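# Press the magnet-marked post's gauge pin fully in

## Task

Find the one post on the checking fixture that has a yellow magnet on it, and press that post's gauge pin all the way down, keeping it bottomed for one second (it may spring back afterwards); do not disturb the other three pins, and do not move the magnet.

## Robot and tools

Robot: two six-joint arms, left_arm and right_arm, each with a Robotiq 2F-85 two-finger gripper and a wrist camera (cam_left_wrist, cam_right_wrist, both 896x504). The left arm's base is at (+0.060, +0.928, 0) m and the right arm's at (-0.064, -0.817, 0) m in the scene frame, each turned very slightly about z.

Frames: the scene frame has its origin at table-top height midway between the arms, +z up, +x out over the table, and the left arm on the +y side. Each arm reports its end_effector_position (metres), end_effector_quat_wxyz and velocities in its own base frame. Offsets you send are along the gripper's own axes at its Hand target: +z points out along the fingers, the fingers open and close along y, and the camera/wrist block sticks out about 10 cm toward +x. end_effector_position is the point between the pads when shut; closed fingertips extend about 19 mm past it.

The 18-number row, used by both motion tools: left_arm dx, dy, dz, rx, ry, rz, left gripper position, force_limit, speed, then the same nine for right_arm. All values lie in [-1, 1]. dx..dz are a displacement where 1.0 = 0.6 m; rx..rz form a single rotation vector where 1.0 = 180 degrees. These are offsets, not poses: they count from the Hand target the arm had when the call began. All six zero means stay at (or return to) the Hand target. Gripper numbers are absolute commands, and 0 is a real value, so to leave a gripper unchanged resend its previous three numbers.

execute_actions(actions, cameras): actions is a list of actions; each action is a list of up to 15 rows, one per 1/30 s step, lasting 0.5 s total (a short list repeats its last row). Every row in an action is measured from the action's starting Hand target, not from the row before; the next action starts from the new Hand target, so repeating an offset moves further. cameras: list of names, ["all"], or []; an empty actions list returns images by default. Results also list end_effector_position at some steps.

move(target, speed, blend, stop_force, zero, blocking, cameras): target is one 18-number row or a list of up to 15 rows, each an offset from the same starting Hand targets. The gripper travels in a straight line. speed is the path's top speed in m/s (0.002 to 4.2, default 0.25; turning limited to twice that in rad/s), one value or one per row. blend, in metres, rounds corners in a list (0 = stop at each). stop_force, in newtons (6 to 120, shared by both arms), ends an arm's path when its wrist sensor feels that much push against its direction of travel; use it for slow approaches into contact, not while the gripper rotates, and omit it when backing away from something. zero (default true) re-zeroes the force reference before the move. blocking=false returns after about 0.5 s and is not allowed with stop_force. Moves run at most 10 s and do not avoid obstacles. The result adds a move: line giving the ending (done, off_target, moving, held, fault) and any limits (paced = pose clipped, held = steps withheld).

wait(seconds 0 to 10): holds the last commands. stop(): brakes a running move. zoom_image(camera, region=[x0, y0, x1, y1] in pixels, at most 504 by 504): closer look at the newest image of a wrist camera. zero_wrist_force(arm): makes the current wrist reading the new zero. read_manual(section="licences"): licence texts only. finished_scene(scene): ends the current scene, given its number; irreversible.

Gripper: position +1 is fully open (85 mm), about -0.8 brings the pads together, -1 squeezes until blocked. force_limit sets grip strength; speed sets closing rate (about 20, 85, 150 mm/s at -1, 0, +1). object_status: 0 moving, 1 blocked while opening, 2 blocked while closing (holding), 3 reached command or fully shut. position_measured is in counts: 3 open, about 130 at 40 mm, 230 pads together. For pushing a pin, closed fingers make a compact tip.

Result lines: Hand target (last commanded pose after clipping; next offsets count from it; the gripper may rest a little short), joint positions and torques (whole drive output, including gravity), wrist force and torque along the gripper axes (a push on a surface reads as force into the arm) plus a peak line, motor temperatures, Tool commands, and a MOTOR HOT line when a motor reaches 70 °C.

Motion notes: commanded orientation is clipped to within 32 degrees of the current one each step; the arm lags commands by roughly 0.2 s. Avoid paths near an arm's own base and keep the arms apart; a clearance check may hold a command (held). The wrist camera views can lag during motion.

What to avoid: the arms are stiff, so aiming even slightly past a rigid contact can trigger a fault. An outside force near 150 N on an arm, or a joint torque at its load limit, freezes that arm for 10 s; a motor at 85 °C brakes the arm for 30 s or more. Approach the pin slowly with a modest stop_force, push only as far as its travel, hold, then command the target back above the pin to release. Do not strike the fixture, the other pins, the magnet or the other arm, and never let anything fall off the table.

Each tool is called after "Emit:" as name([rows], argument=value, ...), one row to a line, values as JSON.

## Session

Emit:
execute_actions(actions=[])

Scene clock: 0.00 s.
left_arm: end_effector_position=(+1.6020, +0.5513, +0.3701) position_measured=3 object_status=3 end_effector_quat_wxyz=(-0.049, +0.940, +0.190, +0.279) | right_arm: end_effector_position=(+0.4481, +0.4679, +0.3319) position_measured=3 object_status=3 end_effector_quat_wxyz=(-0.272, +0.502, +0.649, +0.503)
Joint positions: left_arm=[0.193 -0.686 0.985 -2.439 -1.472 -3.319] | right_arm=[4.007 -1.969 -2.772 1.193 2.076 2.519]
Joint velocities: within noise
Joint torques (N m): no reading
Motor temperatures (°C): left_arm=[24 35 26 39 34 34] | right_arm=[28 36 36 37 34 38]
Wrist force (N): no reading
Wrist torque (N m): no reading
Wrist force, peak (N): no reading
Hand target: left_arm +1.6020, +0.5513, +0.3701; -0.049, +0.940, +0.190, +0.279 | right_arm +0.4481, +0.4679, +0.3319; -0.272, +0.502, +0.649, +0.503
Tool commands: left_gripper/position=+1.0 left_gripper/force_limit=+1.0 left_gripper/speed=+1.0 right_gripper/position=+1.0 right_gripper/force_limit=+1.0 right_gripper/speed=+1.0
camera_calibration:
cam_left_wrist: T_world_to_cam=[[0.359759, -0.933045, -0.000644322, -0.0546982], [-0.905937, -0.349141, -0.239538, 1.75183], [0.223274, 0.0867594, -0.970887, 0.0836019], [0, 0, 0, 1]] pos_world=[1.58806, 0.553346, 0.500761]
cam_right_wrist: T_world_to_cam=[[0.936397, -0.0141338, 0.350658, -0.517198], [0.256442, -0.654562, -0.711187, 0.443258], [0.239579, 0.755877, -0.609305, -0.132345], [0, 0, 0, 1]] pos_world=[0.40234, 0.382866, 0.41596]

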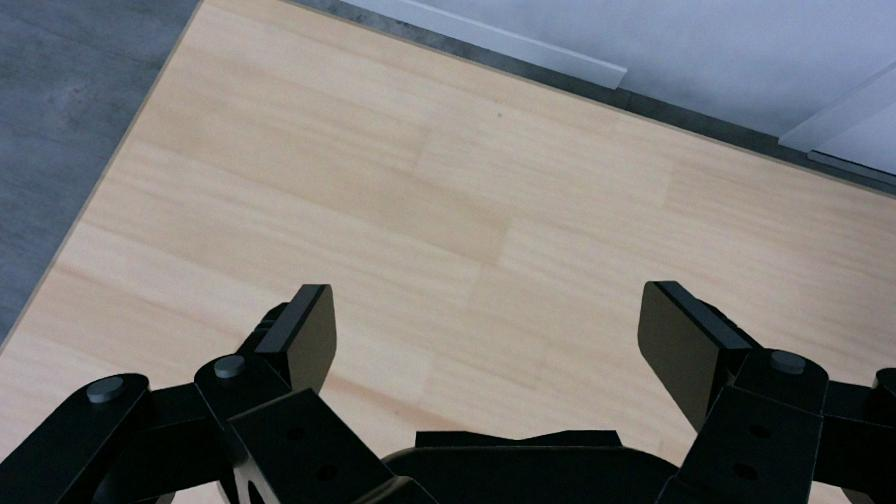

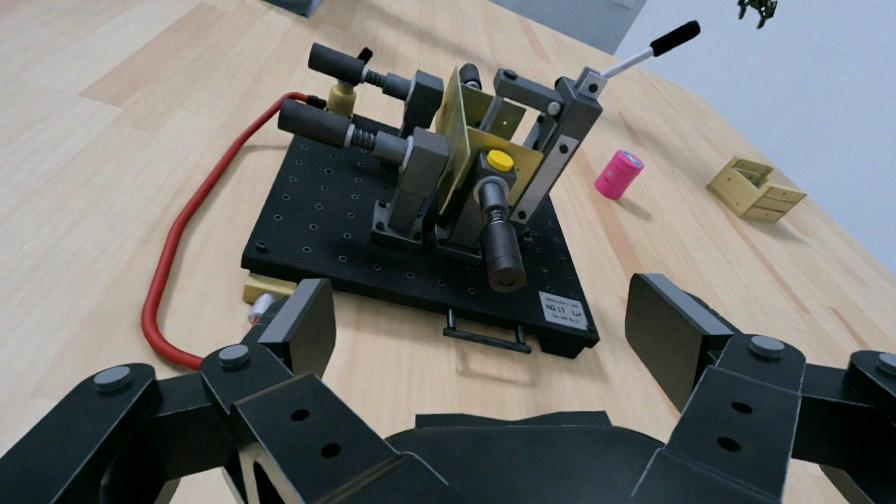

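Emit:
move(target=[0,0,0,0,0,0,1,1,1,-0.238,0.068,0.263,0.027,0.121,0.122,-1,1,0], cameras=["cam_right_wrist"])

Scene clock: 2.50 s.
left_arm: end_effector_position=(+1.6020, +0.5513, +0.3701) position_measured=3 object_status=3 end_effector_quat_wxyz=(-0.049, +0.940, +0.190, +0.279) | right_arm: end_effector_position=(+0.5070, +0.5150, +0.2441) position_measured=232 object_status=3 end_effector_quat_wxyz=(-0.395, +0.507, +0.579, +0.502)
Joint positions: left_arm=[0.193 -0.686 0.985 -2.439 -1.472 -3.319] | right_arm=[3.897 -2.323 -2.591 1.519 2.317 2.782]
Joint torques (N m): left_arm=[-0.81 -271.99 -105.17 -11.72 0.72 -0.13] | right_arm=[23.79 156.85 -25.07 0.42 -3.78 -9.04]
Wrist force (N): left_arm=[0.1 0.2 -0.2] | right_arm=[-1.3 -0.5 -1.1]
Wrist torque (N m): left_arm=[0.04 -0.01 0.00] | right_arm=[-0.31 0.41 -0.06]
Wrist force, peak (N): left_arm=[0.6 -0.5 -0.3] | right_arm=[-14.7 4.7 9.1]
Hand target: left_arm +1.6020, +0.5513, +0.3701; -0.049, +0.940, +0.190, +0.279 | right_arm +0.5069, +0.5150, +0.2441; -0.395, +0.507, +0.579, +0.502 (not the last commanded pose)
Off the commanded pose: left_arm 0.000 m, 0 deg | right_arm 0.101 m, 15 deg.
move: held (right_arm; a check stopped the path); limits=held
pose unreachable (right arm): on one or more control steps of this call, first in action 0 (counted from 0), this arm could not follow its commanded pose, so it was not sent that pose on those steps. It may still have moved: this result reports where it is.
cause: moving toward the commanded pose would bring two parts of the arm too close to each other (its gripper and another part of the arm, with joints 4 (wrist 1) to 6 (wrist 3) between them, 14 mm apart when it was first held).
camera_calibration:
cam_right_wrist: T_world_to_cam=[[0.988438, -0.0167861, 0.150693, -0.517024], [0.1228, -0.494343, -0.860549, 0.418295], [0.0889393, 0.869105, -0.486567, -0.247451], [0, 0, 0, 1]] pos_world=[0.481687, 0.413164, 0.317474]
Images, in order (width x height): cam_right_wrist 896x504.

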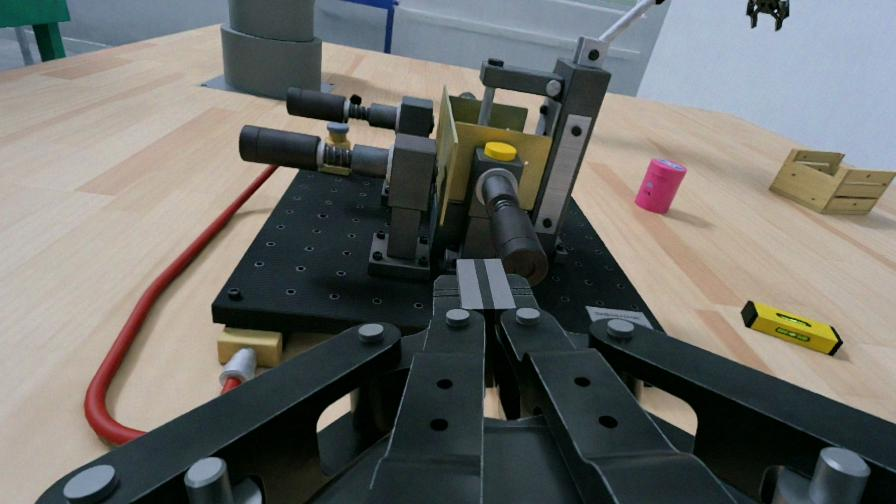

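Emit:
zoom_image(camera="cam_right_wrist", region=[400, 130, 600, 300])

Scaled by 2.520 from the camera's 896x504 image, which has a finer 1280x720 frame.

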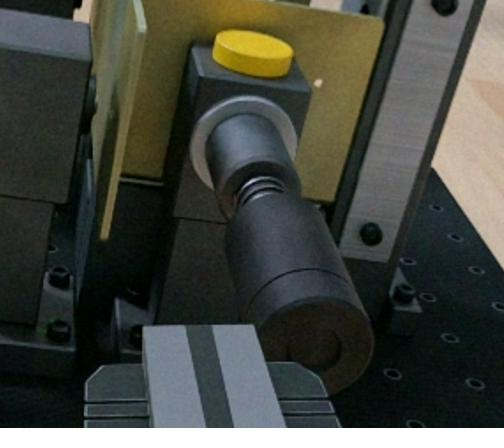

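Emit:
move(target=[0,0,0,0,0,0,1,1,1,-0.143,0.081,0.295,0,0,0,-1,1,0], cameras=["cam_right_wrist"])

Emit:
zoom_image(camera="cam_right_wrist", region=[360, 100, 620, 330])

Scene clock: 5.10 s.
left_arm: end_effector_position=(+1.6020, +0.5513, +0.3701) position_measured=3 object_status=3 end_effector_quat_wxyz=(-0.049, +0.940, +0.190, +0.279) | right_arm: end_effector_position=(+0.5707, +0.6558, +0.1479) position_measured=232 object_status=3 end_effector_quat_wxyz=(-0.395, +0.507, +0.579, +0.502)
Joint positions: left_arm=[0.193 -0.686 0.985 -2.439 -1.472 -3.319] | right_arm=[3.992 -2.463 -2.385 1.472 2.225 2.812]
Joint torques (N m): left_arm=[3.56 -269.32 -105.09 -11.04 1.57 -0.6] | right_arm=[0.07 159.74 3.62 6.21 0.58 -0.86]
Wrist force (N): left_arm=[0.1 0.0 -0.2] | right_arm=[0.8 -1.8 0.3]
Wrist torque (N m): left_arm=[0.00 -0.02 0.00] | right_arm=[-0.45 0.08 -0.30]
Wrist force, peak (N): left_arm=[0.6 -0.2 -0.2] | right_arm=[-7.9 2.8 12.1]
Hand target: left_arm +1.6020, +0.5513, +0.3701; -0.049, +0.940, +0.190, +0.279 | right_arm +0.5707, +0.6558, +0.1479; -0.395, +0.507, +0.579, +0.502 (not the last commanded pose)
Tool commands: left_gripper/position=+1.0 left_gripper/force_limit=+1.0 left_gripper/speed=+1.0 right_gripper/position=-1.0 right_gripper/force_limit=+1.0 right_gripper/speed=+0.003922
Off the commanded pose: left_arm 0.000 m, 0 deg | right_arm 0.021 m, 0 deg.
FORCE FAULT: contact force on the right arm reached its limit, and that arm stopped. The contact can be on any part of that arm, not only on its tool. That arm's remaining commands of this call were not run. That arm is still stopped at the end of this call. That arm stays stopped for about 10 more seconds. Until then a move that you send moves the other arm only, and its call returns only when the move has ended. Once the stop has ended, the next robot result says so. If the stop ends while you think or write, that arm runs what you send next, counted from a new Hand target: where the arm stands when the stop ends. While its stop runs, that arm takes no new command, but its gripper still runs the gripper command that each later call begins with. An arm that is not stopped still takes commands.
move: fault (right_arm)
camera_calibration:
cam_right_wrist: T_world_to_cam=[[0.988479, -0.0160451, 0.150507, -0.563618], [0.122979, -0.494544, -0.860408, 0.397212], [0.0882374, 0.869005, -0.486873, -0.42171], [0, 0, 0, 1]] pos_world=[0.545486, 0.553863, 0.221274]
Images, in order (width x height): cam_right_wrist 896x504.

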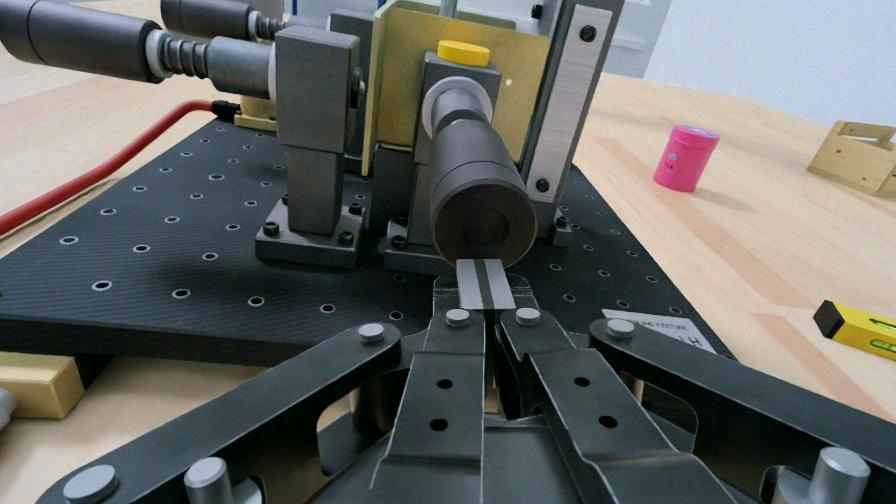

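Scaled by 1.938 from the camera's 896x504 image, which has a finer 1280x720 frame.

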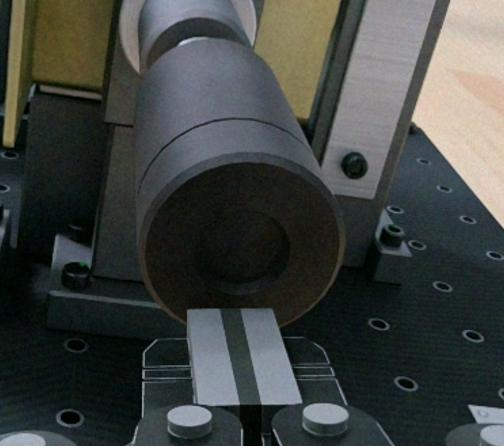

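Emit:
wait(seconds=10)

Emit:
wait(seconds=0.3)

Emit:
move([
  [0,0,0,0,0,0,1,1,1,0.039,0.01,-0.058,0,-0.0722,0,-1,1,0],
  [0,0,0,0,0,0,1,1,1,-0.0067,0.005,0.0067,0,-0.0722,0,-1,1,0],
], speed=0.12, cameras=["cam_right_wrist"])

Scene clock: 16.43 s.
left_arm: end_effector_position=(+1.6020, +0.5513, +0.3701) position_measured=3 object_status=3 end_effector_quat_wxyz=(-0.049, +0.940, +0.190, +0.279) | right_arm: end_effector_position=(+0.5707, +0.6558, +0.1479) position_measured=232 object_status=3 end_effector_quat_wxyz=(-0.395, +0.507, +0.579, +0.502)
Joint positions: left_arm=[0.193 -0.686 0.985 -2.439 -1.472 -3.319] | right_arm=[3.992 -2.463 -2.385 1.472 2.225 2.812]
Joint torques (N m): left_arm=[-1.83 -274.88 -104.34 -11.95 1.58 -1.49] | right_arm=[3.31 161.77 1.87 6.11 1.19 -0.64]
Wrist force (N): left_arm=[0.1 -0.1 -0.4] | right_arm=[1.0 -1.8 0.1]
Wrist torque (N m): left_arm=[-0.02 -0.01 0.00] | right_arm=[-0.44 0.05 -0.30]
Wrist force, peak (N): left_arm=[0.6 -0.3 -0.3] | right_arm=[1.1 -2.0 0.3]
Hand target: left_arm +1.6020, +0.5513, +0.3701; -0.049, +0.940, +0.190, +0.279 | right_arm +0.5707, +0.6558, +0.1479; -0.395, +0.507, +0.579, +0.502 (not the last commanded pose)
Tool commands: left_gripper/position=+1.0 left_gripper/force_limit=+1.0 left_gripper/speed=+1.0 right_gripper/position=-1.0 right_gripper/force_limit=+1.0 right_gripper/speed=+0.003922
Off the commanded pose: left_arm 0.000 m, 0 deg | right_arm 0.021 m, 0 deg.
FORCE FAULT, CONTINUED: the right arm's stop, for the force fault that an earlier result reported, is over. During its stop the right arm's controller moved it back a little. That arm's target is now where it stood when the stop ended, not its last command. That arm accepts commands again.
wait: 10.00 s; at rest from the start

Scene clock: 16.73 s.
left_arm: end_effector_position=(+1.6020, +0.5513, +0.3701) position_measured=3 object_status=3 end_effector_quat_wxyz=(-0.049, +0.940, +0.190, +0.279) | right_arm: end_effector_position=(+0.5707, +0.6558, +0.1479) position_measured=232 object_status=3 end_effector_quat_wxyz=(-0.395, +0.507, +0.579, +0.502)
Joint positions: left_arm=[0.193 -0.686 0.985 -2.439 -1.472 -3.319] | right_arm=[3.992 -2.463 -2.385 1.472 2.225 2.812]
Joint torques (N m): left_arm=[-2.09 -270.97 -101.39 -11.35 1.46 -0.71] | right_arm=[-0.35 167.59 -3.34 7.8 1.37 -1.28]
Wrist force (N): left_arm=[0.1 -0.1 0.1] | right_arm=[0.9 -2.1 0.0]
Wrist torque (N m): left_arm=[-0.01 -0.02 0.00] | right_arm=[-0.49 0.06 -0.29]
Wrist force, peak (N): left_arm=[0.5 0.0 -0.2] | right_arm=[0.9 -2.1 0.0]
Hand target: left_arm +1.6020, +0.5513, +0.3701; -0.049, +0.940, +0.190, +0.279 | right_arm +0.5707, +0.6558, +0.1479; -0.395, +0.507, +0.579, +0.502 (not the last commanded pose)
Tool commands: left_gripper/position=+1.0 left_gripper/force_limit=+1.0 left_gripper/speed=+1.0 right_gripper/position=-1.0 right_gripper/force_limit=+1.0 right_gripper/speed=+0.003922
Off the commanded pose: left_arm 0.000 m, 0 deg | right_arm 0.021 m, 0 deg.
wait: 0.30 s; at rest by 0.17 s

Scene clock: 18.87 s.
left_arm: end_effector_position=(+1.6020, +0.5513, +0.3701) position_measured=3 object_status=3 end_effector_quat_wxyz=(-0.049, +0.940, +0.190, +0.279) | right_arm: end_effector_position=(+0.5745, +0.6588, +0.1440) position_measured=232 object_status=3 end_effector_quat_wxyz=(-0.327, +0.560, +0.620, +0.441)
Joint positions: left_arm=[0.193 -0.686 0.985 -2.439 -1.472 -3.319] | right_arm=[4.03 -2.327 -2.453 1.16 2.102 2.686]
Joint torques (N m): left_arm=[3.3 -268.51 -100.07 -11.73 0.51 -0.97] | right_arm=[24.9 125.64 22.49 13.47 -2.05 5.91]
Wrist force (N): left_arm=[0.2 0.0 0.1] | right_arm=[-0.2 0.3 0.5]
Wrist torque (N m): left_arm=[0.00 -0.04 0.00] | right_arm=[0.17 0.14 -0.25]
Wrist force, peak (N): left_arm=[0.6 0.1 -0.2] | right_arm=[1.5 0.6 -1.8]
Hand target: left_arm +1.6020, +0.5513, +0.3701; -0.049, +0.940, +0.190, +0.279 | right_arm +0.5746, +0.6589, +0.1438; -0.327, +0.560, +0.620, +0.441
Off the commanded pose: left_arm 0.000 m, 0 deg | right_arm 0.000 m, 0 deg.
move: done
camera_calibration:
cam_right_wrist: T_world_to_cam=[[0.988282, -0.0230021, 0.150896, -0.562114], [0.0956442, -0.677118, -0.729632, 0.511991], [0.118958, 0.735514, -0.666984, -0.330367], [0, 0, 0, 1]] pos_world=[0.545858, 0.576738, 0.238036]
Images, in order (width x height): cam_right_wrist 896x504.

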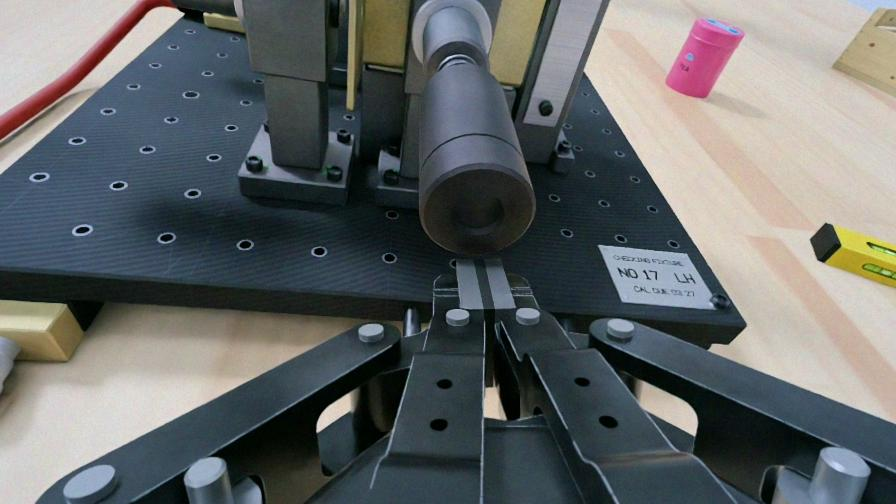

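Emit:
move(target=[0,0,0,0,0,0,1,1,1,0.0695,-0.0145,0.1507,0,0,0,-1,1,0], speed=0.02, stop_force=60, cameras=["cam_right_wrist"])

Scene clock: 21.73 s.
left_arm: end_effector_position=(+1.6020, +0.5513, +0.3701) position_measured=3 object_status=3 end_effector_quat_wxyz=(-0.049, +0.940, +0.190, +0.279) | right_arm: end_effector_position=(+0.5730, +0.6817, +0.1438) position_measured=232 object_status=3 end_effector_quat_wxyz=(-0.327, +0.560, +0.620, +0.441)
Joint positions: left_arm=[0.193 -0.686 0.985 -2.439 -1.472 -3.319] | right_arm=[4.055 -2.327 -2.435 1.148 2.08 2.699]
Joint torques (N m): left_arm=[1.06 -273.69 -101.79 -11.49 1.47 -1.19] | right_arm=[10.92 162.53 20.38 22.41 13.25 -7.21]
Wrist force (N): left_arm=[0.2 -0.2 -0.2] | right_arm=[-40.3 2.7 -28.3]
Wrist torque (N m): left_arm=[-0.04 -0.03 0.00] | right_arm=[0.12 -0.15 -0.03]
Wrist force, peak (N): left_arm=[0.5 -0.1 -0.5] | right_arm=[-57.6 4.8 -104.5]
Hand target: left_arm +1.6020, +0.5513, +0.3701; -0.049, +0.940, +0.190, +0.279 | right_arm +0.5730, +0.6817, +0.1438; -0.327, +0.560, +0.620, +0.441 (not the last commanded pose)
Off the commanded pose: left_arm 0.000 m, 0 deg | right_arm 0.077 m, 0 deg.
move: contact (right_arm)
camera_calibration:
cam_right_wrist: T_world_to_cam=[[0.988282, -0.0230021, 0.150896, -0.559991], [0.0956442, -0.677118, -0.729632, 0.527577], [0.118958, 0.735514, -0.666984, -0.347087], [0, 0, 0, 1]] pos_world=[0.544258, 0.599638, 0.237936]
Images, in order (width x height): cam_right_wrist 896x504.

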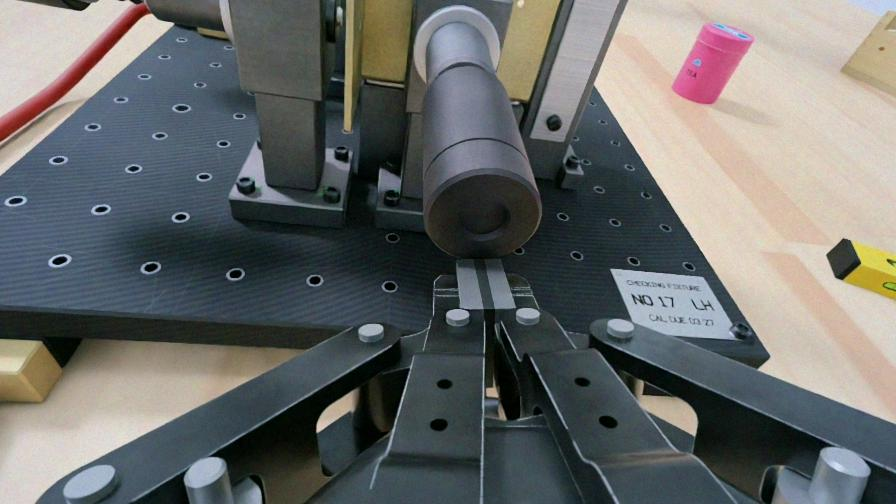

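Emit:
zoom_image(camera="cam_right_wrist", region=[360, 0, 620, 270])

Scaled by 1.867 from the camera's 896x504 image, which has a finer 1280x720 frame.

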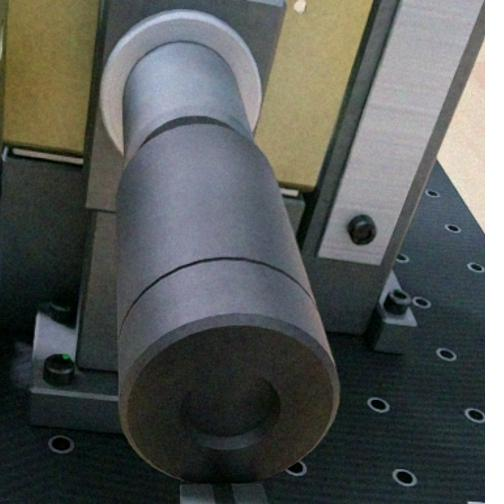

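Emit:
move(target=[0,0,0,0,0,0,1,1,1,0.0035,-0.0007,0.0075,0,0,0,-1,1,0], speed=0.006, stop_force=25)

Emit:
wait(seconds=1.4)

Emit:
move(target=[0,0,0,0,0,0,1,1,1,-0.042,0.009,-0.09,0,0,0,-1,1,0], speed=0.1, cameras=["cam_right_wrist"])

Scene clock: 23.37 s.
left_arm: end_effector_position=(+1.6020, +0.5513, +0.3701) position_measured=3 object_status=3 end_effector_quat_wxyz=(-0.049, +0.940, +0.190, +0.279) | right_arm: end_effector_position=(+0.5729, +0.6820, +0.1438) position_measured=232 object_status=3 end_effector_quat_wxyz=(-0.327, +0.560, +0.620, +0.441)
Joint positions: left_arm=[0.193 -0.686 0.985 -2.439 -1.472 -3.319] | right_arm=[4.055 -2.327 -2.435 1.148 2.08 2.699]
Joint torques (N m): left_arm=[0.99 -273.78 -101.89 -10.81 1.87 -1.27] | right_arm=[30.19 153.76 38.88 18.8 16.32 -4.95]
Wrist force (N): left_arm=[0.5 0.0 -0.1] | right_arm=[-52.9 6.5 -57.5]
Wrist torque (N m): left_arm=[0.01 -0.08 0.00] | right_arm=[0.05 0.03 0.01]
Wrist force, peak (N): left_arm=[0.3 -0.3 -0.4] | right_arm=[-55.9 6.6 -69.4]
Hand target: left_arm +1.6020, +0.5513, +0.3701; -0.049, +0.940, +0.190, +0.279 | right_arm +0.5729, +0.6819, +0.1438; -0.327, +0.560, +0.620, +0.441 (not the last commanded pose)
Off the commanded pose: left_arm 0.000 m, 0 deg | right_arm 0.005 m, 0 deg.
move: contact (right_arm)

Scene clock: 24.77 s.
left_arm: end_effector_position=(+1.6020, +0.5513, +0.3701) position_measured=3 object_status=3 end_effector_quat_wxyz=(-0.049, +0.940, +0.190, +0.279) | right_arm: end_effector_position=(+0.5729, +0.6819, +0.1438) position_measured=232 object_status=3 end_effector_quat_wxyz=(-0.327, +0.560, +0.620, +0.441)
Joint positions: left_arm=[0.193 -0.686 0.985 -2.439 -1.472 -3.319] | right_arm=[4.055 -2.327 -2.435 1.148 2.08 2.699]
Joint torques (N m): left_arm=[-3.81 -278.41 -100.3 -11.31 1.3 -0.58] | right_arm=[29.14 153.74 37.35 20.03 15.68 -6.34]
Wrist force (N): left_arm=[0.3 0.2 0.0] | right_arm=[-51.7 6.7 -55.7]
Wrist torque (N m): left_arm=[0.04 -0.06 0.00] | right_arm=[0.04 0.01 0.01]
Wrist force, peak (N): left_arm=[0.7 -0.2 0.0] | right_arm=[-52.6 6.6 -57.6]
Hand target: left_arm +1.6020, +0.5513, +0.3701; -0.049, +0.940, +0.190, +0.279 | right_arm +0.5729, +0.6819, +0.1438; -0.327, +0.560, +0.620, +0.441 (not the last commanded pose)
Tool commands: left_gripper/position=+1.0 left_gripper/force_limit=+1.0 left_gripper/speed=+1.0 right_gripper/position=-1.0 right_gripper/force_limit=+1.0 right_gripper/speed=+0.0
Off the commanded pose: left_arm 0.000 m, 0 deg | right_arm 0.005 m, 0 deg.
wait: 1.40 s; at rest by 0.17 s

Scene clock: 25.83 s.
left_arm: end_effector_position=(+1.6020, +0.5513, +0.3701) position_measured=3 object_status=3 end_effector_quat_wxyz=(-0.049, +0.940, +0.190, +0.279) | right_arm: end_effector_position=(+0.5773, +0.6224, +0.1436) position_measured=232 object_status=3 end_effector_quat_wxyz=(-0.327, +0.560, +0.620, +0.441)
Joint positions: left_arm=[0.193 -0.686 0.985 -2.439 -1.472 -3.319] | right_arm=[3.988 -2.329 -2.479 1.176 2.139 2.663]
Joint torques (N m): left_arm=[-2.25 -271.85 -100.74 -11.44 0.88 -1.23] | right_arm=[-21.55 132.17 -15.21 14.41 6.64 -7.58]
Wrist force (N): left_arm=[0.3 0.0 0.2] | right_arm=[-0.7 -0.6 0.7]
Wrist torque (N m): left_arm=[0.01 -0.05 0.00] | right_arm=[0.01 0.24 0.10]
Wrist force, peak (N): left_arm=[0.2 -0.5 -0.3] | right_arm=[-51.0 6.6 -55.3]
Hand target: left_arm +1.6020, +0.5513, +0.3701; -0.049, +0.940, +0.190, +0.279 | right_arm +0.5773, +0.6223, +0.1436; -0.327, +0.560, +0.620, +0.441
Off the commanded pose: left_arm 0.000 m, 0 deg | right_arm 0.000 m, 0 deg.
move: done
camera_calibration:
cam_right_wrist: T_world_to_cam=[[0.988273, -0.0229344, 0.150967, -0.565707], [0.0957411, -0.677122, -0.729616, 0.486729], [0.118956, 0.735513, -0.666986, -0.304192], [0, 0, 0, 1]] pos_world=[0.548658, 0.540338, 0.237636]
Images, in order (width x height): cam_right_wrist 896x504.

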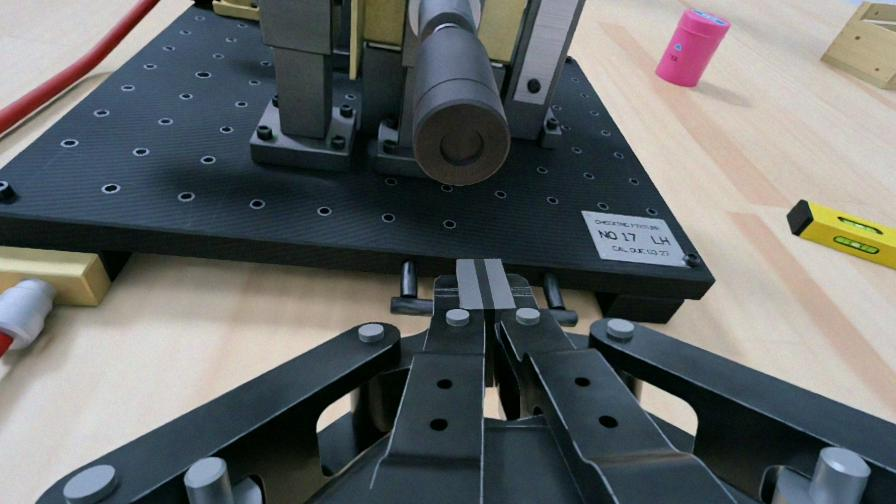

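Emit:
finished_scene(scene=2)

The scene is finished: the task was done.


## Next scene

The same job, from a new start.

Emit:
execute_actions(actions=[])

Scene clock: 0.00 s.
left_arm: end_effector_position=(+0.3071, -0.4220, +0.1602) position_measured=3 object_status=3 end_effector_quat_wxyz=(+0.066, +0.956, -0.074, +0.275) | right_arm: end_effector_position=(+0.4900, -0.3027, +0.2369) position_measured=3 object_status=3 end_effector_quat_wxyz=(+0.548, -0.467, -0.511, -0.471)
Joint positions: left_arm=[-1.763 -1.739 2.857 -2.766 -1.003 1.555] | right_arm=[2.511 -2.074 -2.06 -2.212 2.389 -0.015]
Joint velocities: within noise
Joint torques (N m): no reading
Motor temperatures (°C): left_arm=[24 35 26 38 34 33] | right_arm=[28 35 35 36 33 38]
Wrist force (N): no reading
Wrist torque (N m): no reading
Wrist force, peak (N): no reading
Hand target: left_arm +0.3071, -0.4220, +0.1602; +0.066, +0.956, -0.074, +0.275 | right_arm +0.4900, -0.3027, +0.2369; +0.548, -0.467, -0.511, -0.471
Tool commands: left_gripper/position=+1.0 left_gripper/force_limit=+1.0 left_gripper/speed=+1.0 right_gripper/position=+1.0 right_gripper/force_limit=+1.0 right_gripper/speed=+1.0
camera_calibration:
cam_left_wrist: T_world_to_cam=[[-0.204299, -0.976285, 0.0716159, -0.353754], [-0.955218, 0.182823, -0.232669, 0.427195], [0.214058, -0.115943, -0.969916, 0.170568], [0, 0, 0, 1]] pos_world=[0.299281, -0.40369, 0.290166]
cam_right_wrist: T_world_to_cam=[[0.98966, 0.130322, -0.059914, -0.419077], [-0.0206188, -0.284112, -0.958569, 0.167032], [-0.141945, 0.949893, -0.278487, 0.549542], [0, 0, 0, 1]] pos_world=[0.496192, -0.419935, 0.288044]

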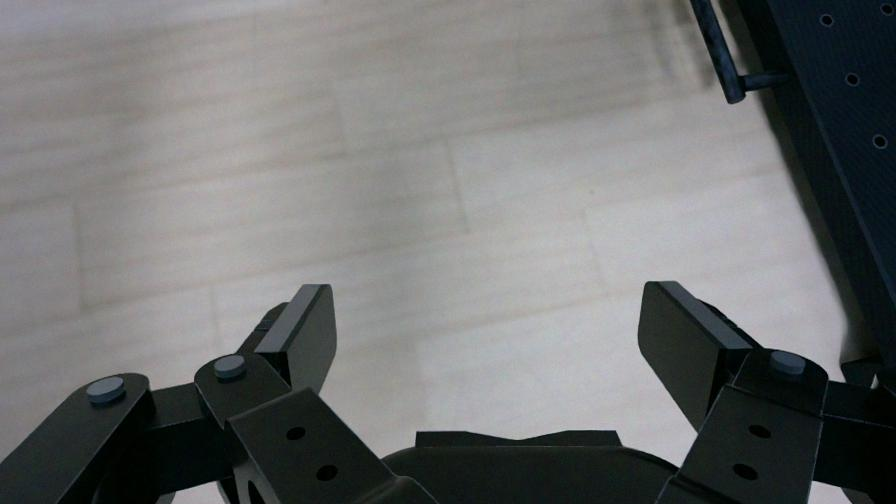

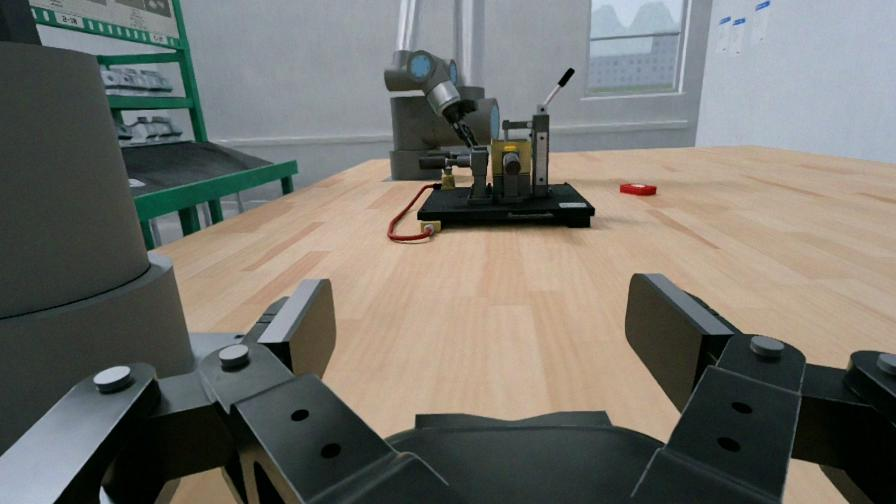

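Emit:
zoom_image(camera="cam_right_wrist", region=[400, 100, 620, 240])

Scaled by 2.291 from the camera's 896x504 image, which has a finer 1280x720 frame.

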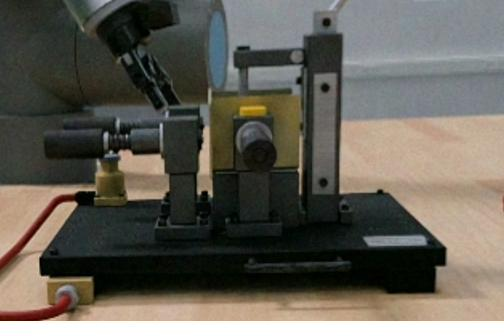

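Emit:
move([
  [0,0,0,0,0,0,1,1,1,0.065,0.2,0.567,0,0,0,-1,1,0],
  [0,0,0,0,0,0,1,1,1,-0.004,0.141,0.958,0,0,0,-1,1,0],
], blend=0.04, cameras=["cam_right_wrist"])

Scene clock: 5.23 s.
left_arm: end_effector_position=(+0.3071, -0.4220, +0.1602) position_measured=3 object_status=3 end_effector_quat_wxyz=(+0.066, +0.956, -0.074, +0.275) | right_arm: end_effector_position=(+0.5046, +0.2778, +0.2566) position_measured=232 object_status=3 end_effector_quat_wxyz=(+0.547, -0.467, -0.511, -0.470)
Joint positions: left_arm=[-1.763 -1.739 2.857 -2.766 -1.003 1.555] | right_arm=[3.415 -1.806 -2.531 -1.684 3.3 0.289]
Joint torques (N m): left_arm=[0 -13.34 -53.48 -9.85 3.19 -1.1] | right_arm=[18.32 65.88 26.7 9.31 6.55 4.31]
Wrist force (N): left_arm=[-0.4 0.1 0.0] | right_arm=[-0.5 0.1 0.9]
Wrist torque (N m): left_arm=[0.01 0.07 0.00] | right_arm=[0.05 0.04 -0.33]
Wrist force, peak (N): left_arm=[0.3 0.3 -0.4] | right_arm=[-0.3 0.1 3.9]
Hand target: left_arm +0.3071, -0.4220, +0.1602; +0.066, +0.956, -0.074, +0.275 | right_arm +0.5047, +0.2778, +0.2565; +0.548, -0.467, -0.511, -0.471
Off the commanded pose: left_arm 0.000 m, 0 deg | right_arm 0.000 m, 0 deg.
move: done
camera_calibration:
cam_right_wrist: T_world_to_cam=[[0.989735, 0.129793, -0.0598234, -0.507881], [-0.0204177, -0.285883, -0.958047, 0.351379], [-0.14145, 0.949434, -0.280298, 0.00601959], [0, 0, 0, 1]] pos_world=[0.510694, 0.160657, 0.307942]
Images, in order (width x height): cam_right_wrist 896x504.

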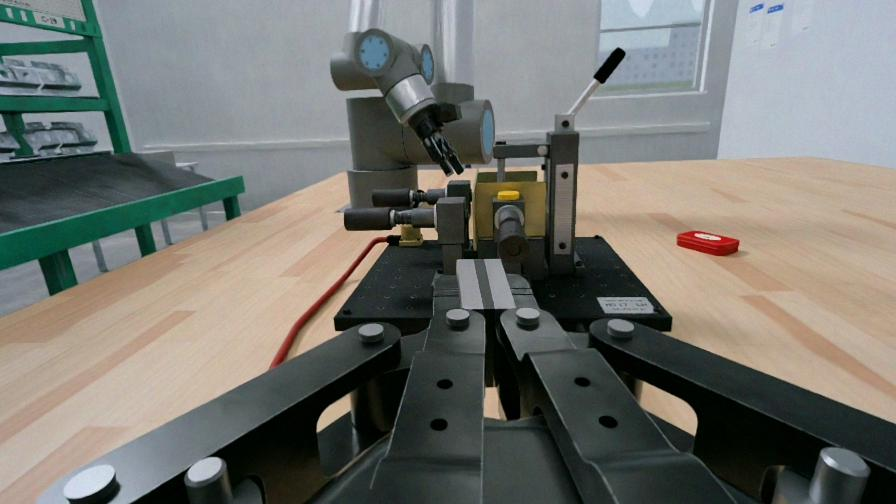

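Emit:
move(target=[0,0,0,0,0,0,1,1,1,-0.2015,0.082,0.524,-0.038,-0.03,0,-1,1,0], cameras=["cam_right_wrist"])

Scene clock: 7.73 s.
left_arm: end_effector_position=(+0.3071, -0.4220, +0.1602) position_measured=3 object_status=3 end_effector_quat_wxyz=(+0.066, +0.956, -0.074, +0.275) | right_arm: end_effector_position=(+0.5114, +0.6001, +0.1477) position_measured=232 object_status=3 end_effector_quat_wxyz=(+0.494, -0.520, -0.507, -0.478)
Joint positions: left_arm=[-1.763 -1.739 2.857 -2.766 -1.003 1.555] | right_arm=[3.973 -1.987 -2.442 -1.929 3.97 -0.021]
Joint torques (N m): left_arm=[-0.71 -14.82 -57.73 -10.16 3.27 -1.38] | right_arm=[26.34 100.04 44.9 -1.68 4.39 -7.43]
Wrist force (N): left_arm=[-0.1 -0.1 -0.2] | right_arm=[0.9 -0.7 0.3]
Wrist torque (N m): left_arm=[-0.01 0.02 0.00] | right_arm=[-0.01 -0.19 0.02]
Wrist force, peak (N): left_arm=[0.4 0.1 -0.4] | right_arm=[0.5 -0.9 3.3]
Hand target: left_arm +0.3071, -0.4220, +0.1602; +0.066, +0.956, -0.074, +0.275 | right_arm +0.5114, +0.6003, +0.1477; +0.494, -0.520, -0.507, -0.478
Off the commanded pose: left_arm 0.000 m, 0 deg | right_arm 0.000 m, 0 deg.
move: done
camera_calibration:
cam_right_wrist: T_world_to_cam=[[0.998167, 0.00858051, -0.0599068, -0.494515], [-0.0524217, -0.372035, -0.926737, 0.402827], [-0.0302393, 0.928179, -0.370903, -0.3603], [0, 0, 0, 1]] pos_world=[0.50383, 0.488531, 0.210053]
Images, in order (width x height): cam_right_wrist 896x504.

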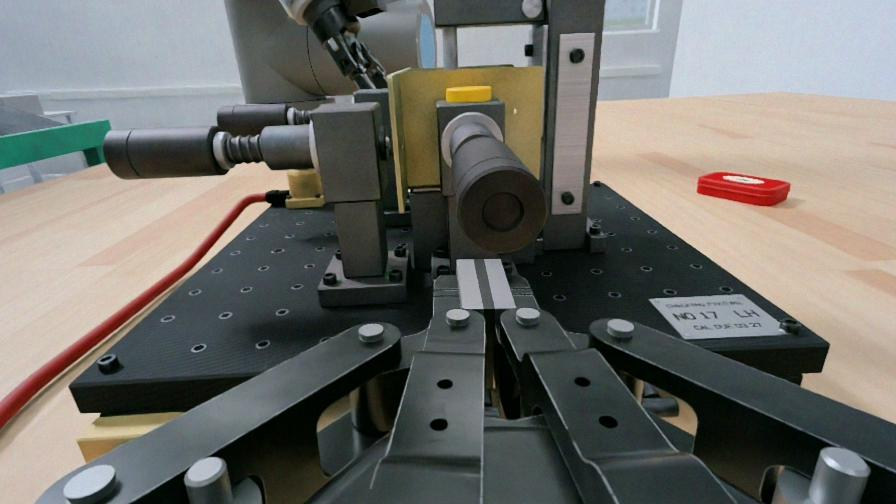

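Emit:
move(target=[0,0,0,0,0,0,1,1,1,0.0103,0.019,0.026,0.033,0,0,-1,1,0], speed=0.1)

Emit:
move(target=[0,0,0,0,0,0,1,1,1,0.0077,0,0.15,0,0,0,-1,1,0], speed=0.02, stop_force=60, cameras=["cam_right_wrist"])

Scene clock: 9.57 s.
left_arm: end_effector_position=(+0.3071, -0.4220, +0.1602) position_measured=3 object_status=3 end_effector_quat_wxyz=(+0.066, +0.956, -0.074, +0.275) | right_arm: end_effector_position=(+0.5229, +0.6162, +0.1526) position_measured=232 object_status=3 end_effector_quat_wxyz=(+0.520, -0.494, -0.531, -0.451)
Joint positions: left_arm=[-1.763 -1.739 2.857 -2.766 -1.003 1.555] | right_arm=[3.935 -2.009 -2.367 -1.988 3.829 -0.028]
Joint torques (N m): left_arm=[-0.39 -8.84 -56.18 -9.93 4 -1.06] | right_arm=[-20.5 98.57 51.64 -2.17 -2.59 -7.87]
Wrist force (N): left_arm=[0.0 -0.1 -0.3] | right_arm=[1.4 0.2 0.3]
Wrist torque (N m): left_arm=[-0.02 0.02 0.00] | right_arm=[0.21 -0.21 0.12]
Wrist force, peak (N): left_arm=[0.2 0.0 -0.4] | right_arm=[1.8 0.7 0.7]
Hand target: left_arm +0.3071, -0.4220, +0.1602; +0.066, +0.956, -0.074, +0.275 | right_arm +0.5229, +0.6162, +0.1527; +0.520, -0.494, -0.531, -0.451
Off the commanded pose: left_arm 0.000 m, 0 deg | right_arm 0.000 m, 0 deg.
move: done

Scene clock: 12.07 s.
left_arm: end_effector_position=(+0.3071, -0.4220, +0.1602) position_measured=3 object_status=3 end_effector_quat_wxyz=(+0.066, +0.956, -0.074, +0.275) | right_arm: end_effector_position=(+0.5184, +0.6484, +0.1522) position_measured=232 object_status=3 end_effector_quat_wxyz=(+0.521, -0.494, -0.531, -0.450)
Joint positions: left_arm=[-1.763 -1.739 2.857 -2.766 -1.003 1.555] | right_arm=[3.977 -2.016 -2.351 -1.995 3.869 -0.023]
Joint torques (N m): left_arm=[-3.07 -10.41 -58.87 -10.04 3 -0.73] | right_arm=[5.08 126 43.84 4.04 1.69 -0.95]
Wrist force (N): left_arm=[0.0 0.1 -0.3] | right_arm=[-0.6 -0.8 -11.1]
Wrist torque (N m): left_arm=[0.02 0.01 0.00] | right_arm=[0.06 -0.12 -0.20]
Wrist force, peak (N): left_arm=[0.5 0.1 -0.3] | right_arm=[20.9 4.7 -136.6]
Hand target: left_arm +0.3071, -0.4220, +0.1602; +0.066, +0.956, -0.074, +0.275 | right_arm +0.5184, +0.6484, +0.1522; +0.521, -0.494, -0.531, -0.450 (not the last commanded pose)
Tool commands: left_gripper/position=+1.0 left_gripper/force_limit=+1.0 left_gripper/speed=+1.0 right_gripper/position=-1.0 right_gripper/force_limit=+1.0 right_gripper/speed=+0.003922
Off the commanded pose: left_arm 0.000 m, 0 deg | right_arm 0.058 m, 0 deg.
FORCE FAULT: contact force on the right arm reached its limit, and that arm stopped. The contact can be on any part of that arm, not only on its tool. That arm's remaining commands of this call were not run. That arm is still stopped at the end of this call. That arm stays stopped for about 9 more seconds. Until then a move that you send moves the other arm only, and its call returns only when the move has ended. Once the stop has ended, the next robot result says so. If the stop ends while you think or write, that arm runs what you send next, counted from a new Hand target: where the arm stands when the stop ends. While its stop runs, that arm takes no new command, but its gripper still runs the gripper command that each later call begins with. An arm that is not stopped still takes commands.
move: fault (right_arm; stop_force had ended the path)
camera_calibration:
cam_right_wrist: T_world_to_cam=[[0.991353, 0.113283, -0.0662296, -0.565079], [-0.0192586, -0.373642, -0.927373, 0.409309], [-0.129802, 0.920629, -0.36823, -0.347079], [0, 0, 0, 1]] pos_world=[0.523024, 0.53648, 0.214353]
Images, in order (width x height): cam_right_wrist 896x504.

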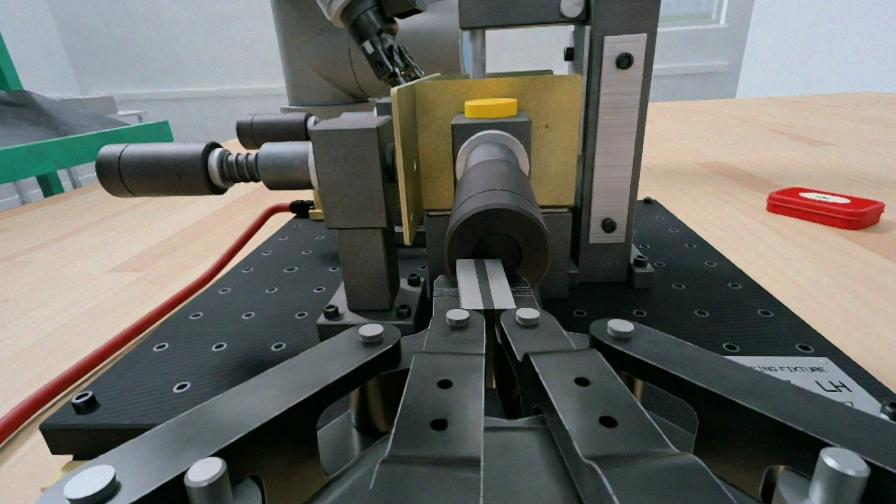

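Emit:
wait(seconds=8.8)

Emit:
wait(seconds=0.4)

Emit:
move(target=[0,0,0,0,0,0,1,1,1,0.0026,0,0.05,0,0,0,-1,1,0], speed=0.006, stop_force=45, cameras=["cam_right_wrist"])

Emit:
wait(seconds=1.2)

Scene clock: 21.13 s.
left_arm: end_effector_position=(+0.3071, -0.4220, +0.1602) position_measured=3 object_status=3 end_effector_quat_wxyz=(+0.066, +0.956, -0.074, +0.275) | right_arm: end_effector_position=(+0.5184, +0.6484, +0.1522) position_measured=232 object_status=3 end_effector_quat_wxyz=(+0.521, -0.494, -0.531, -0.450)
Joint positions: left_arm=[-1.763 -1.739 2.857 -2.766 -1.003 1.555] | right_arm=[3.977 -2.016 -2.351 -1.995 3.869 -0.023]
Joint torques (N m): left_arm=[-4.39 -8.9 -57.63 -10.47 3.1 -1.35] | right_arm=[4.99 122.12 44.41 3.83 2.29 -0.72]
Wrist force (N): left_arm=[-0.1 0.0 0.0] | right_arm=[-1.3 -0.9 -10.9]
Wrist torque (N m): left_arm=[0.00 0.02 0.00] | right_arm=[0.05 -0.04 -0.20]
Wrist force, peak (N): left_arm=[-0.7 0.3 -0.1] | right_arm=[-1.2 -1.2 -11.4]
Hand target: left_arm +0.3071, -0.4220, +0.1602; +0.066, +0.956, -0.074, +0.275 | right_arm +0.5184, +0.6484, +0.1522; +0.521, -0.494, -0.531, -0.450 (not the last commanded pose)
Tool commands: left_gripper/position=+1.0 left_gripper/force_limit=+1.0 left_gripper/speed=+1.0 right_gripper/position=-1.0 right_gripper/force_limit=+1.0 right_gripper/speed=+0.003922
Off the commanded pose: left_arm 0.000 m, 0 deg | right_arm 0.058 m, 0 deg.
FORCE FAULT, CONTINUED: the right arm was still stopped when this call began, by the force fault that an earlier result reported. That arm is still stopped at the end of this call. That arm stays stopped for about 1 more second. If the stop ends while you think or write, that arm runs what you send next, counted from a new Hand target: where the arm stands when the stop ends. While its stop runs, that arm takes no new command, but its gripper still runs the gripper command that each later call begins with.
wait: 8.80 s; at rest from the start

Scene clock: 21.53 s.
left_arm: end_effector_position=(+0.3071, -0.4220, +0.1602) position_measured=3 object_status=3 end_effector_quat_wxyz=(+0.066, +0.956, -0.074, +0.275) | right_arm: end_effector_position=(+0.5184, +0.6484, +0.1522) position_measured=232 object_status=3 end_effector_quat_wxyz=(+0.521, -0.494, -0.531, -0.450)
Joint positions: left_arm=[-1.763 -1.739 2.857 -2.766 -1.003 1.555] | right_arm=[3.977 -2.016 -2.351 -1.995 3.869 -0.023]
Joint torques (N m): left_arm=[4.4 -13.02 -59.93 -9.47 3.36 -1.19] | right_arm=[7.82 122.78 42.59 3.84 2.22 -1.11]
Wrist force (N): left_arm=[0.1 0.0 -0.3] | right_arm=[-1.3 -0.8 -11.1]
Wrist torque (N m): left_arm=[-0.01 -0.02 0.00] | right_arm=[0.05 -0.01 -0.20]
Wrist force, peak (N): left_arm=[0.1 0.0 -0.6] | right_arm=[-1.3 -0.9 -11.5]
Hand target: left_arm +0.3071, -0.4220, +0.1602; +0.066, +0.956, -0.074, +0.275 | right_arm +0.5184, +0.6484, +0.1522; +0.521, -0.494, -0.531, -0.450 (not the last commanded pose)
Tool commands: left_gripper/position=+1.0 left_gripper/force_limit=+1.0 left_gripper/speed=+1.0 right_gripper/position=-1.0 right_gripper/force_limit=+1.0 right_gripper/speed=+0.003922
Off the commanded pose: left_arm 0.000 m, 0 deg | right_arm 0.058 m, 0 deg.
FORCE FAULT, CONTINUED: the right arm's stop, for the force fault that an earlier result reported, is over. During its stop the right arm's controller moved it back a little. That arm's target is now where it stood when the stop ended, not its last command. That arm accepts commands again.
wait: 0.40 s; at rest by 0.17 s

Scene clock: 22.77 s.
left_arm: end_effector_position=(+0.3071, -0.4220, +0.1602) position_measured=3 object_status=3 end_effector_quat_wxyz=(+0.066, +0.956, -0.074, +0.275) | right_arm: end_effector_position=(+0.5182, +0.6500, +0.1522) position_measured=232 object_status=3 end_effector_quat_wxyz=(+0.521, -0.494, -0.531, -0.450)
Joint positions: left_arm=[-1.763 -1.739 2.857 -2.766 -1.003 1.555] | right_arm=[3.979 -2.016 -2.35 -1.996 3.871 -0.023]
Joint torques (N m): left_arm=[-4 -9.29 -55.84 -9.74 3.19 -1.26] | right_arm=[22.63 127.36 56.19 9.94 -5.01 -1.93]
Wrist force (N): left_arm=[0.2 -0.2 0.1] | right_arm=[12.5 1.8 -63.1]
Wrist torque (N m): left_arm=[-0.03 -0.05 0.00] | right_arm=[-0.26 0.43 -0.32]
Wrist force, peak (N): left_arm=[-0.3 0.0 -0.3] | right_arm=[13.8 2.2 -83.1]
Hand target: left_arm +0.3071, -0.4220, +0.1602; +0.066, +0.956, -0.074, +0.275 | right_arm +0.5182, +0.6500, +0.1522; +0.521, -0.494, -0.531, -0.450 (not the last commanded pose)
Off the commanded pose: left_arm 0.000 m, 0 deg | right_arm 0.028 m, 0 deg.
move: contact (right_arm)
camera_calibration:
cam_right_wrist: T_world_to_cam=[[0.99135, 0.113241, -0.0663386, -0.565021], [-0.0193579, -0.373773, -0.927318, 0.409921], [-0.129806, 0.920581, -0.368348, -0.348561], [0, 0, 0, 1]] pos_world=[0.522824, 0.53808, 0.214253]
Images, in order (width x height): cam_right_wrist 896x504.

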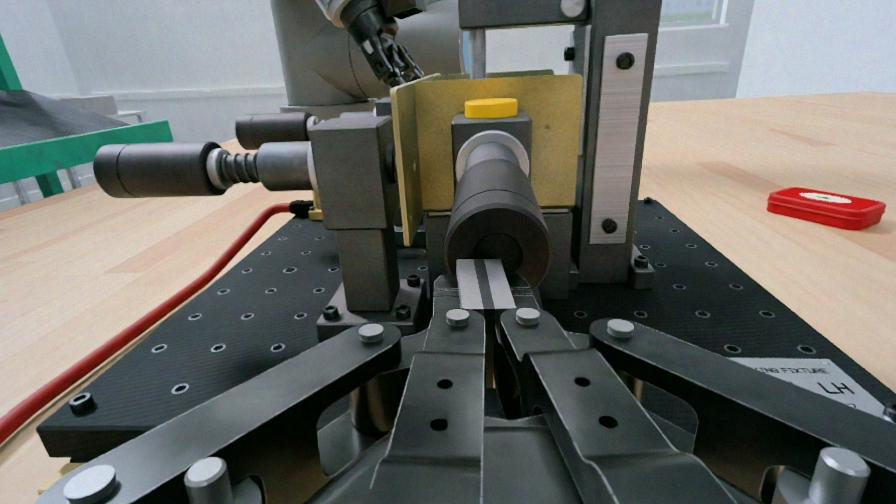

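Scene clock: 23.97 s.
left_arm: end_effector_position=(+0.3071, -0.4220, +0.1602) position_measured=3 object_status=3 end_effector_quat_wxyz=(+0.066, +0.956, -0.074, +0.275) | right_arm: end_effector_position=(+0.5182, +0.6500, +0.1522) position_measured=232 object_status=3 end_effector_quat_wxyz=(+0.521, -0.494, -0.531, -0.450)
Joint positions: left_arm=[-1.763 -1.739 2.857 -2.766 -1.003 1.555] | right_arm=[3.979 -2.016 -2.35 -1.996 3.871 -0.023]
Joint torques (N m): left_arm=[0.5 -12.65 -55.11 -10.05 2.82 -1.27] | right_arm=[22.9 133.83 51.86 10.7 -5.01 -6.51]
Wrist force (N): left_arm=[-0.1 -0.2 0.1] | right_arm=[12.6 1.4 -61.1]
Wrist torque (N m): left_arm=[-0.03 0.03 0.00] | right_arm=[-0.22 0.44 -0.32]
Wrist force, peak (N): left_arm=[0.1 -0.2 -0.4] | right_arm=[12.7 1.8 -63.1]
Hand target: left_arm +0.3071, -0.4220, +0.1602; +0.066, +0.956, -0.074, +0.275 | right_arm +0.5182, +0.6500, +0.1522; +0.521, -0.494, -0.531, -0.450 (not the last commanded pose)
Tool commands: left_gripper/position=+1.0 left_gripper/force_limit=+1.0 left_gripper/speed=+1.0 right_gripper/position=-1.0 right_gripper/force_limit=+1.0 right_gripper/speed=+0.0
Off the commanded pose: left_arm 0.000 m, 0 deg | right_arm 0.028 m, 0 deg.
wait: 1.20 s; at rest by 0.17 s

Held. Back off slightly and finish.

Emit:
move(target=[0,0,0,0,0,0,1,1,1,0,0,-0.08,0,0,0,-1,1,0], speed=0.1)

Emit:
finished_scene(scene=3)

Scene clock: 26.67 s.
left_arm: end_effector_position=(+0.3071, -0.4220, +0.1602) position_measured=3 object_status=3 end_effector_quat_wxyz=(+0.066, +0.956, -0.074, +0.275) | right_arm: end_effector_position=(+0.5235, +0.6025, +0.1547) position_measured=232 object_status=3 end_effector_quat_wxyz=(+0.521, -0.494, -0.531, -0.450)
Joint positions: left_arm=[-1.763 -1.739 2.857 -2.766 -1.003 1.555] | right_arm=[3.918 -2.003 -2.374 -1.991 3.81 -0.031]
Joint torques (N m): left_arm=[-1.06 -15.1 -58.34 -9.92 3.24 -1.58] | right_arm=[-12.31 137.34 26.7 3.66 -3.99 -7.66]
Wrist force (N): left_arm=[-0.1 -0.1 -0.4] | right_arm=[1.1 -0.1 0.7]
Wrist torque (N m): left_arm=[-0.02 0.03 0.00] | right_arm=[0.17 -0.20 0.12]
Wrist force, peak (N): left_arm=[0.0 0.3 -0.4] | right_arm=[12.8 1.6 -61.3]
Hand target: left_arm +0.3071, -0.4220, +0.1602; +0.066, +0.956, -0.074, +0.275 | right_arm +0.5235, +0.6024, +0.1547; +0.521, -0.494, -0.531, -0.450
Off the commanded pose: left_arm 0.000 m, 0 deg | right_arm 0.000 m, 0 deg.
move: done

The scene is finished: the task was done.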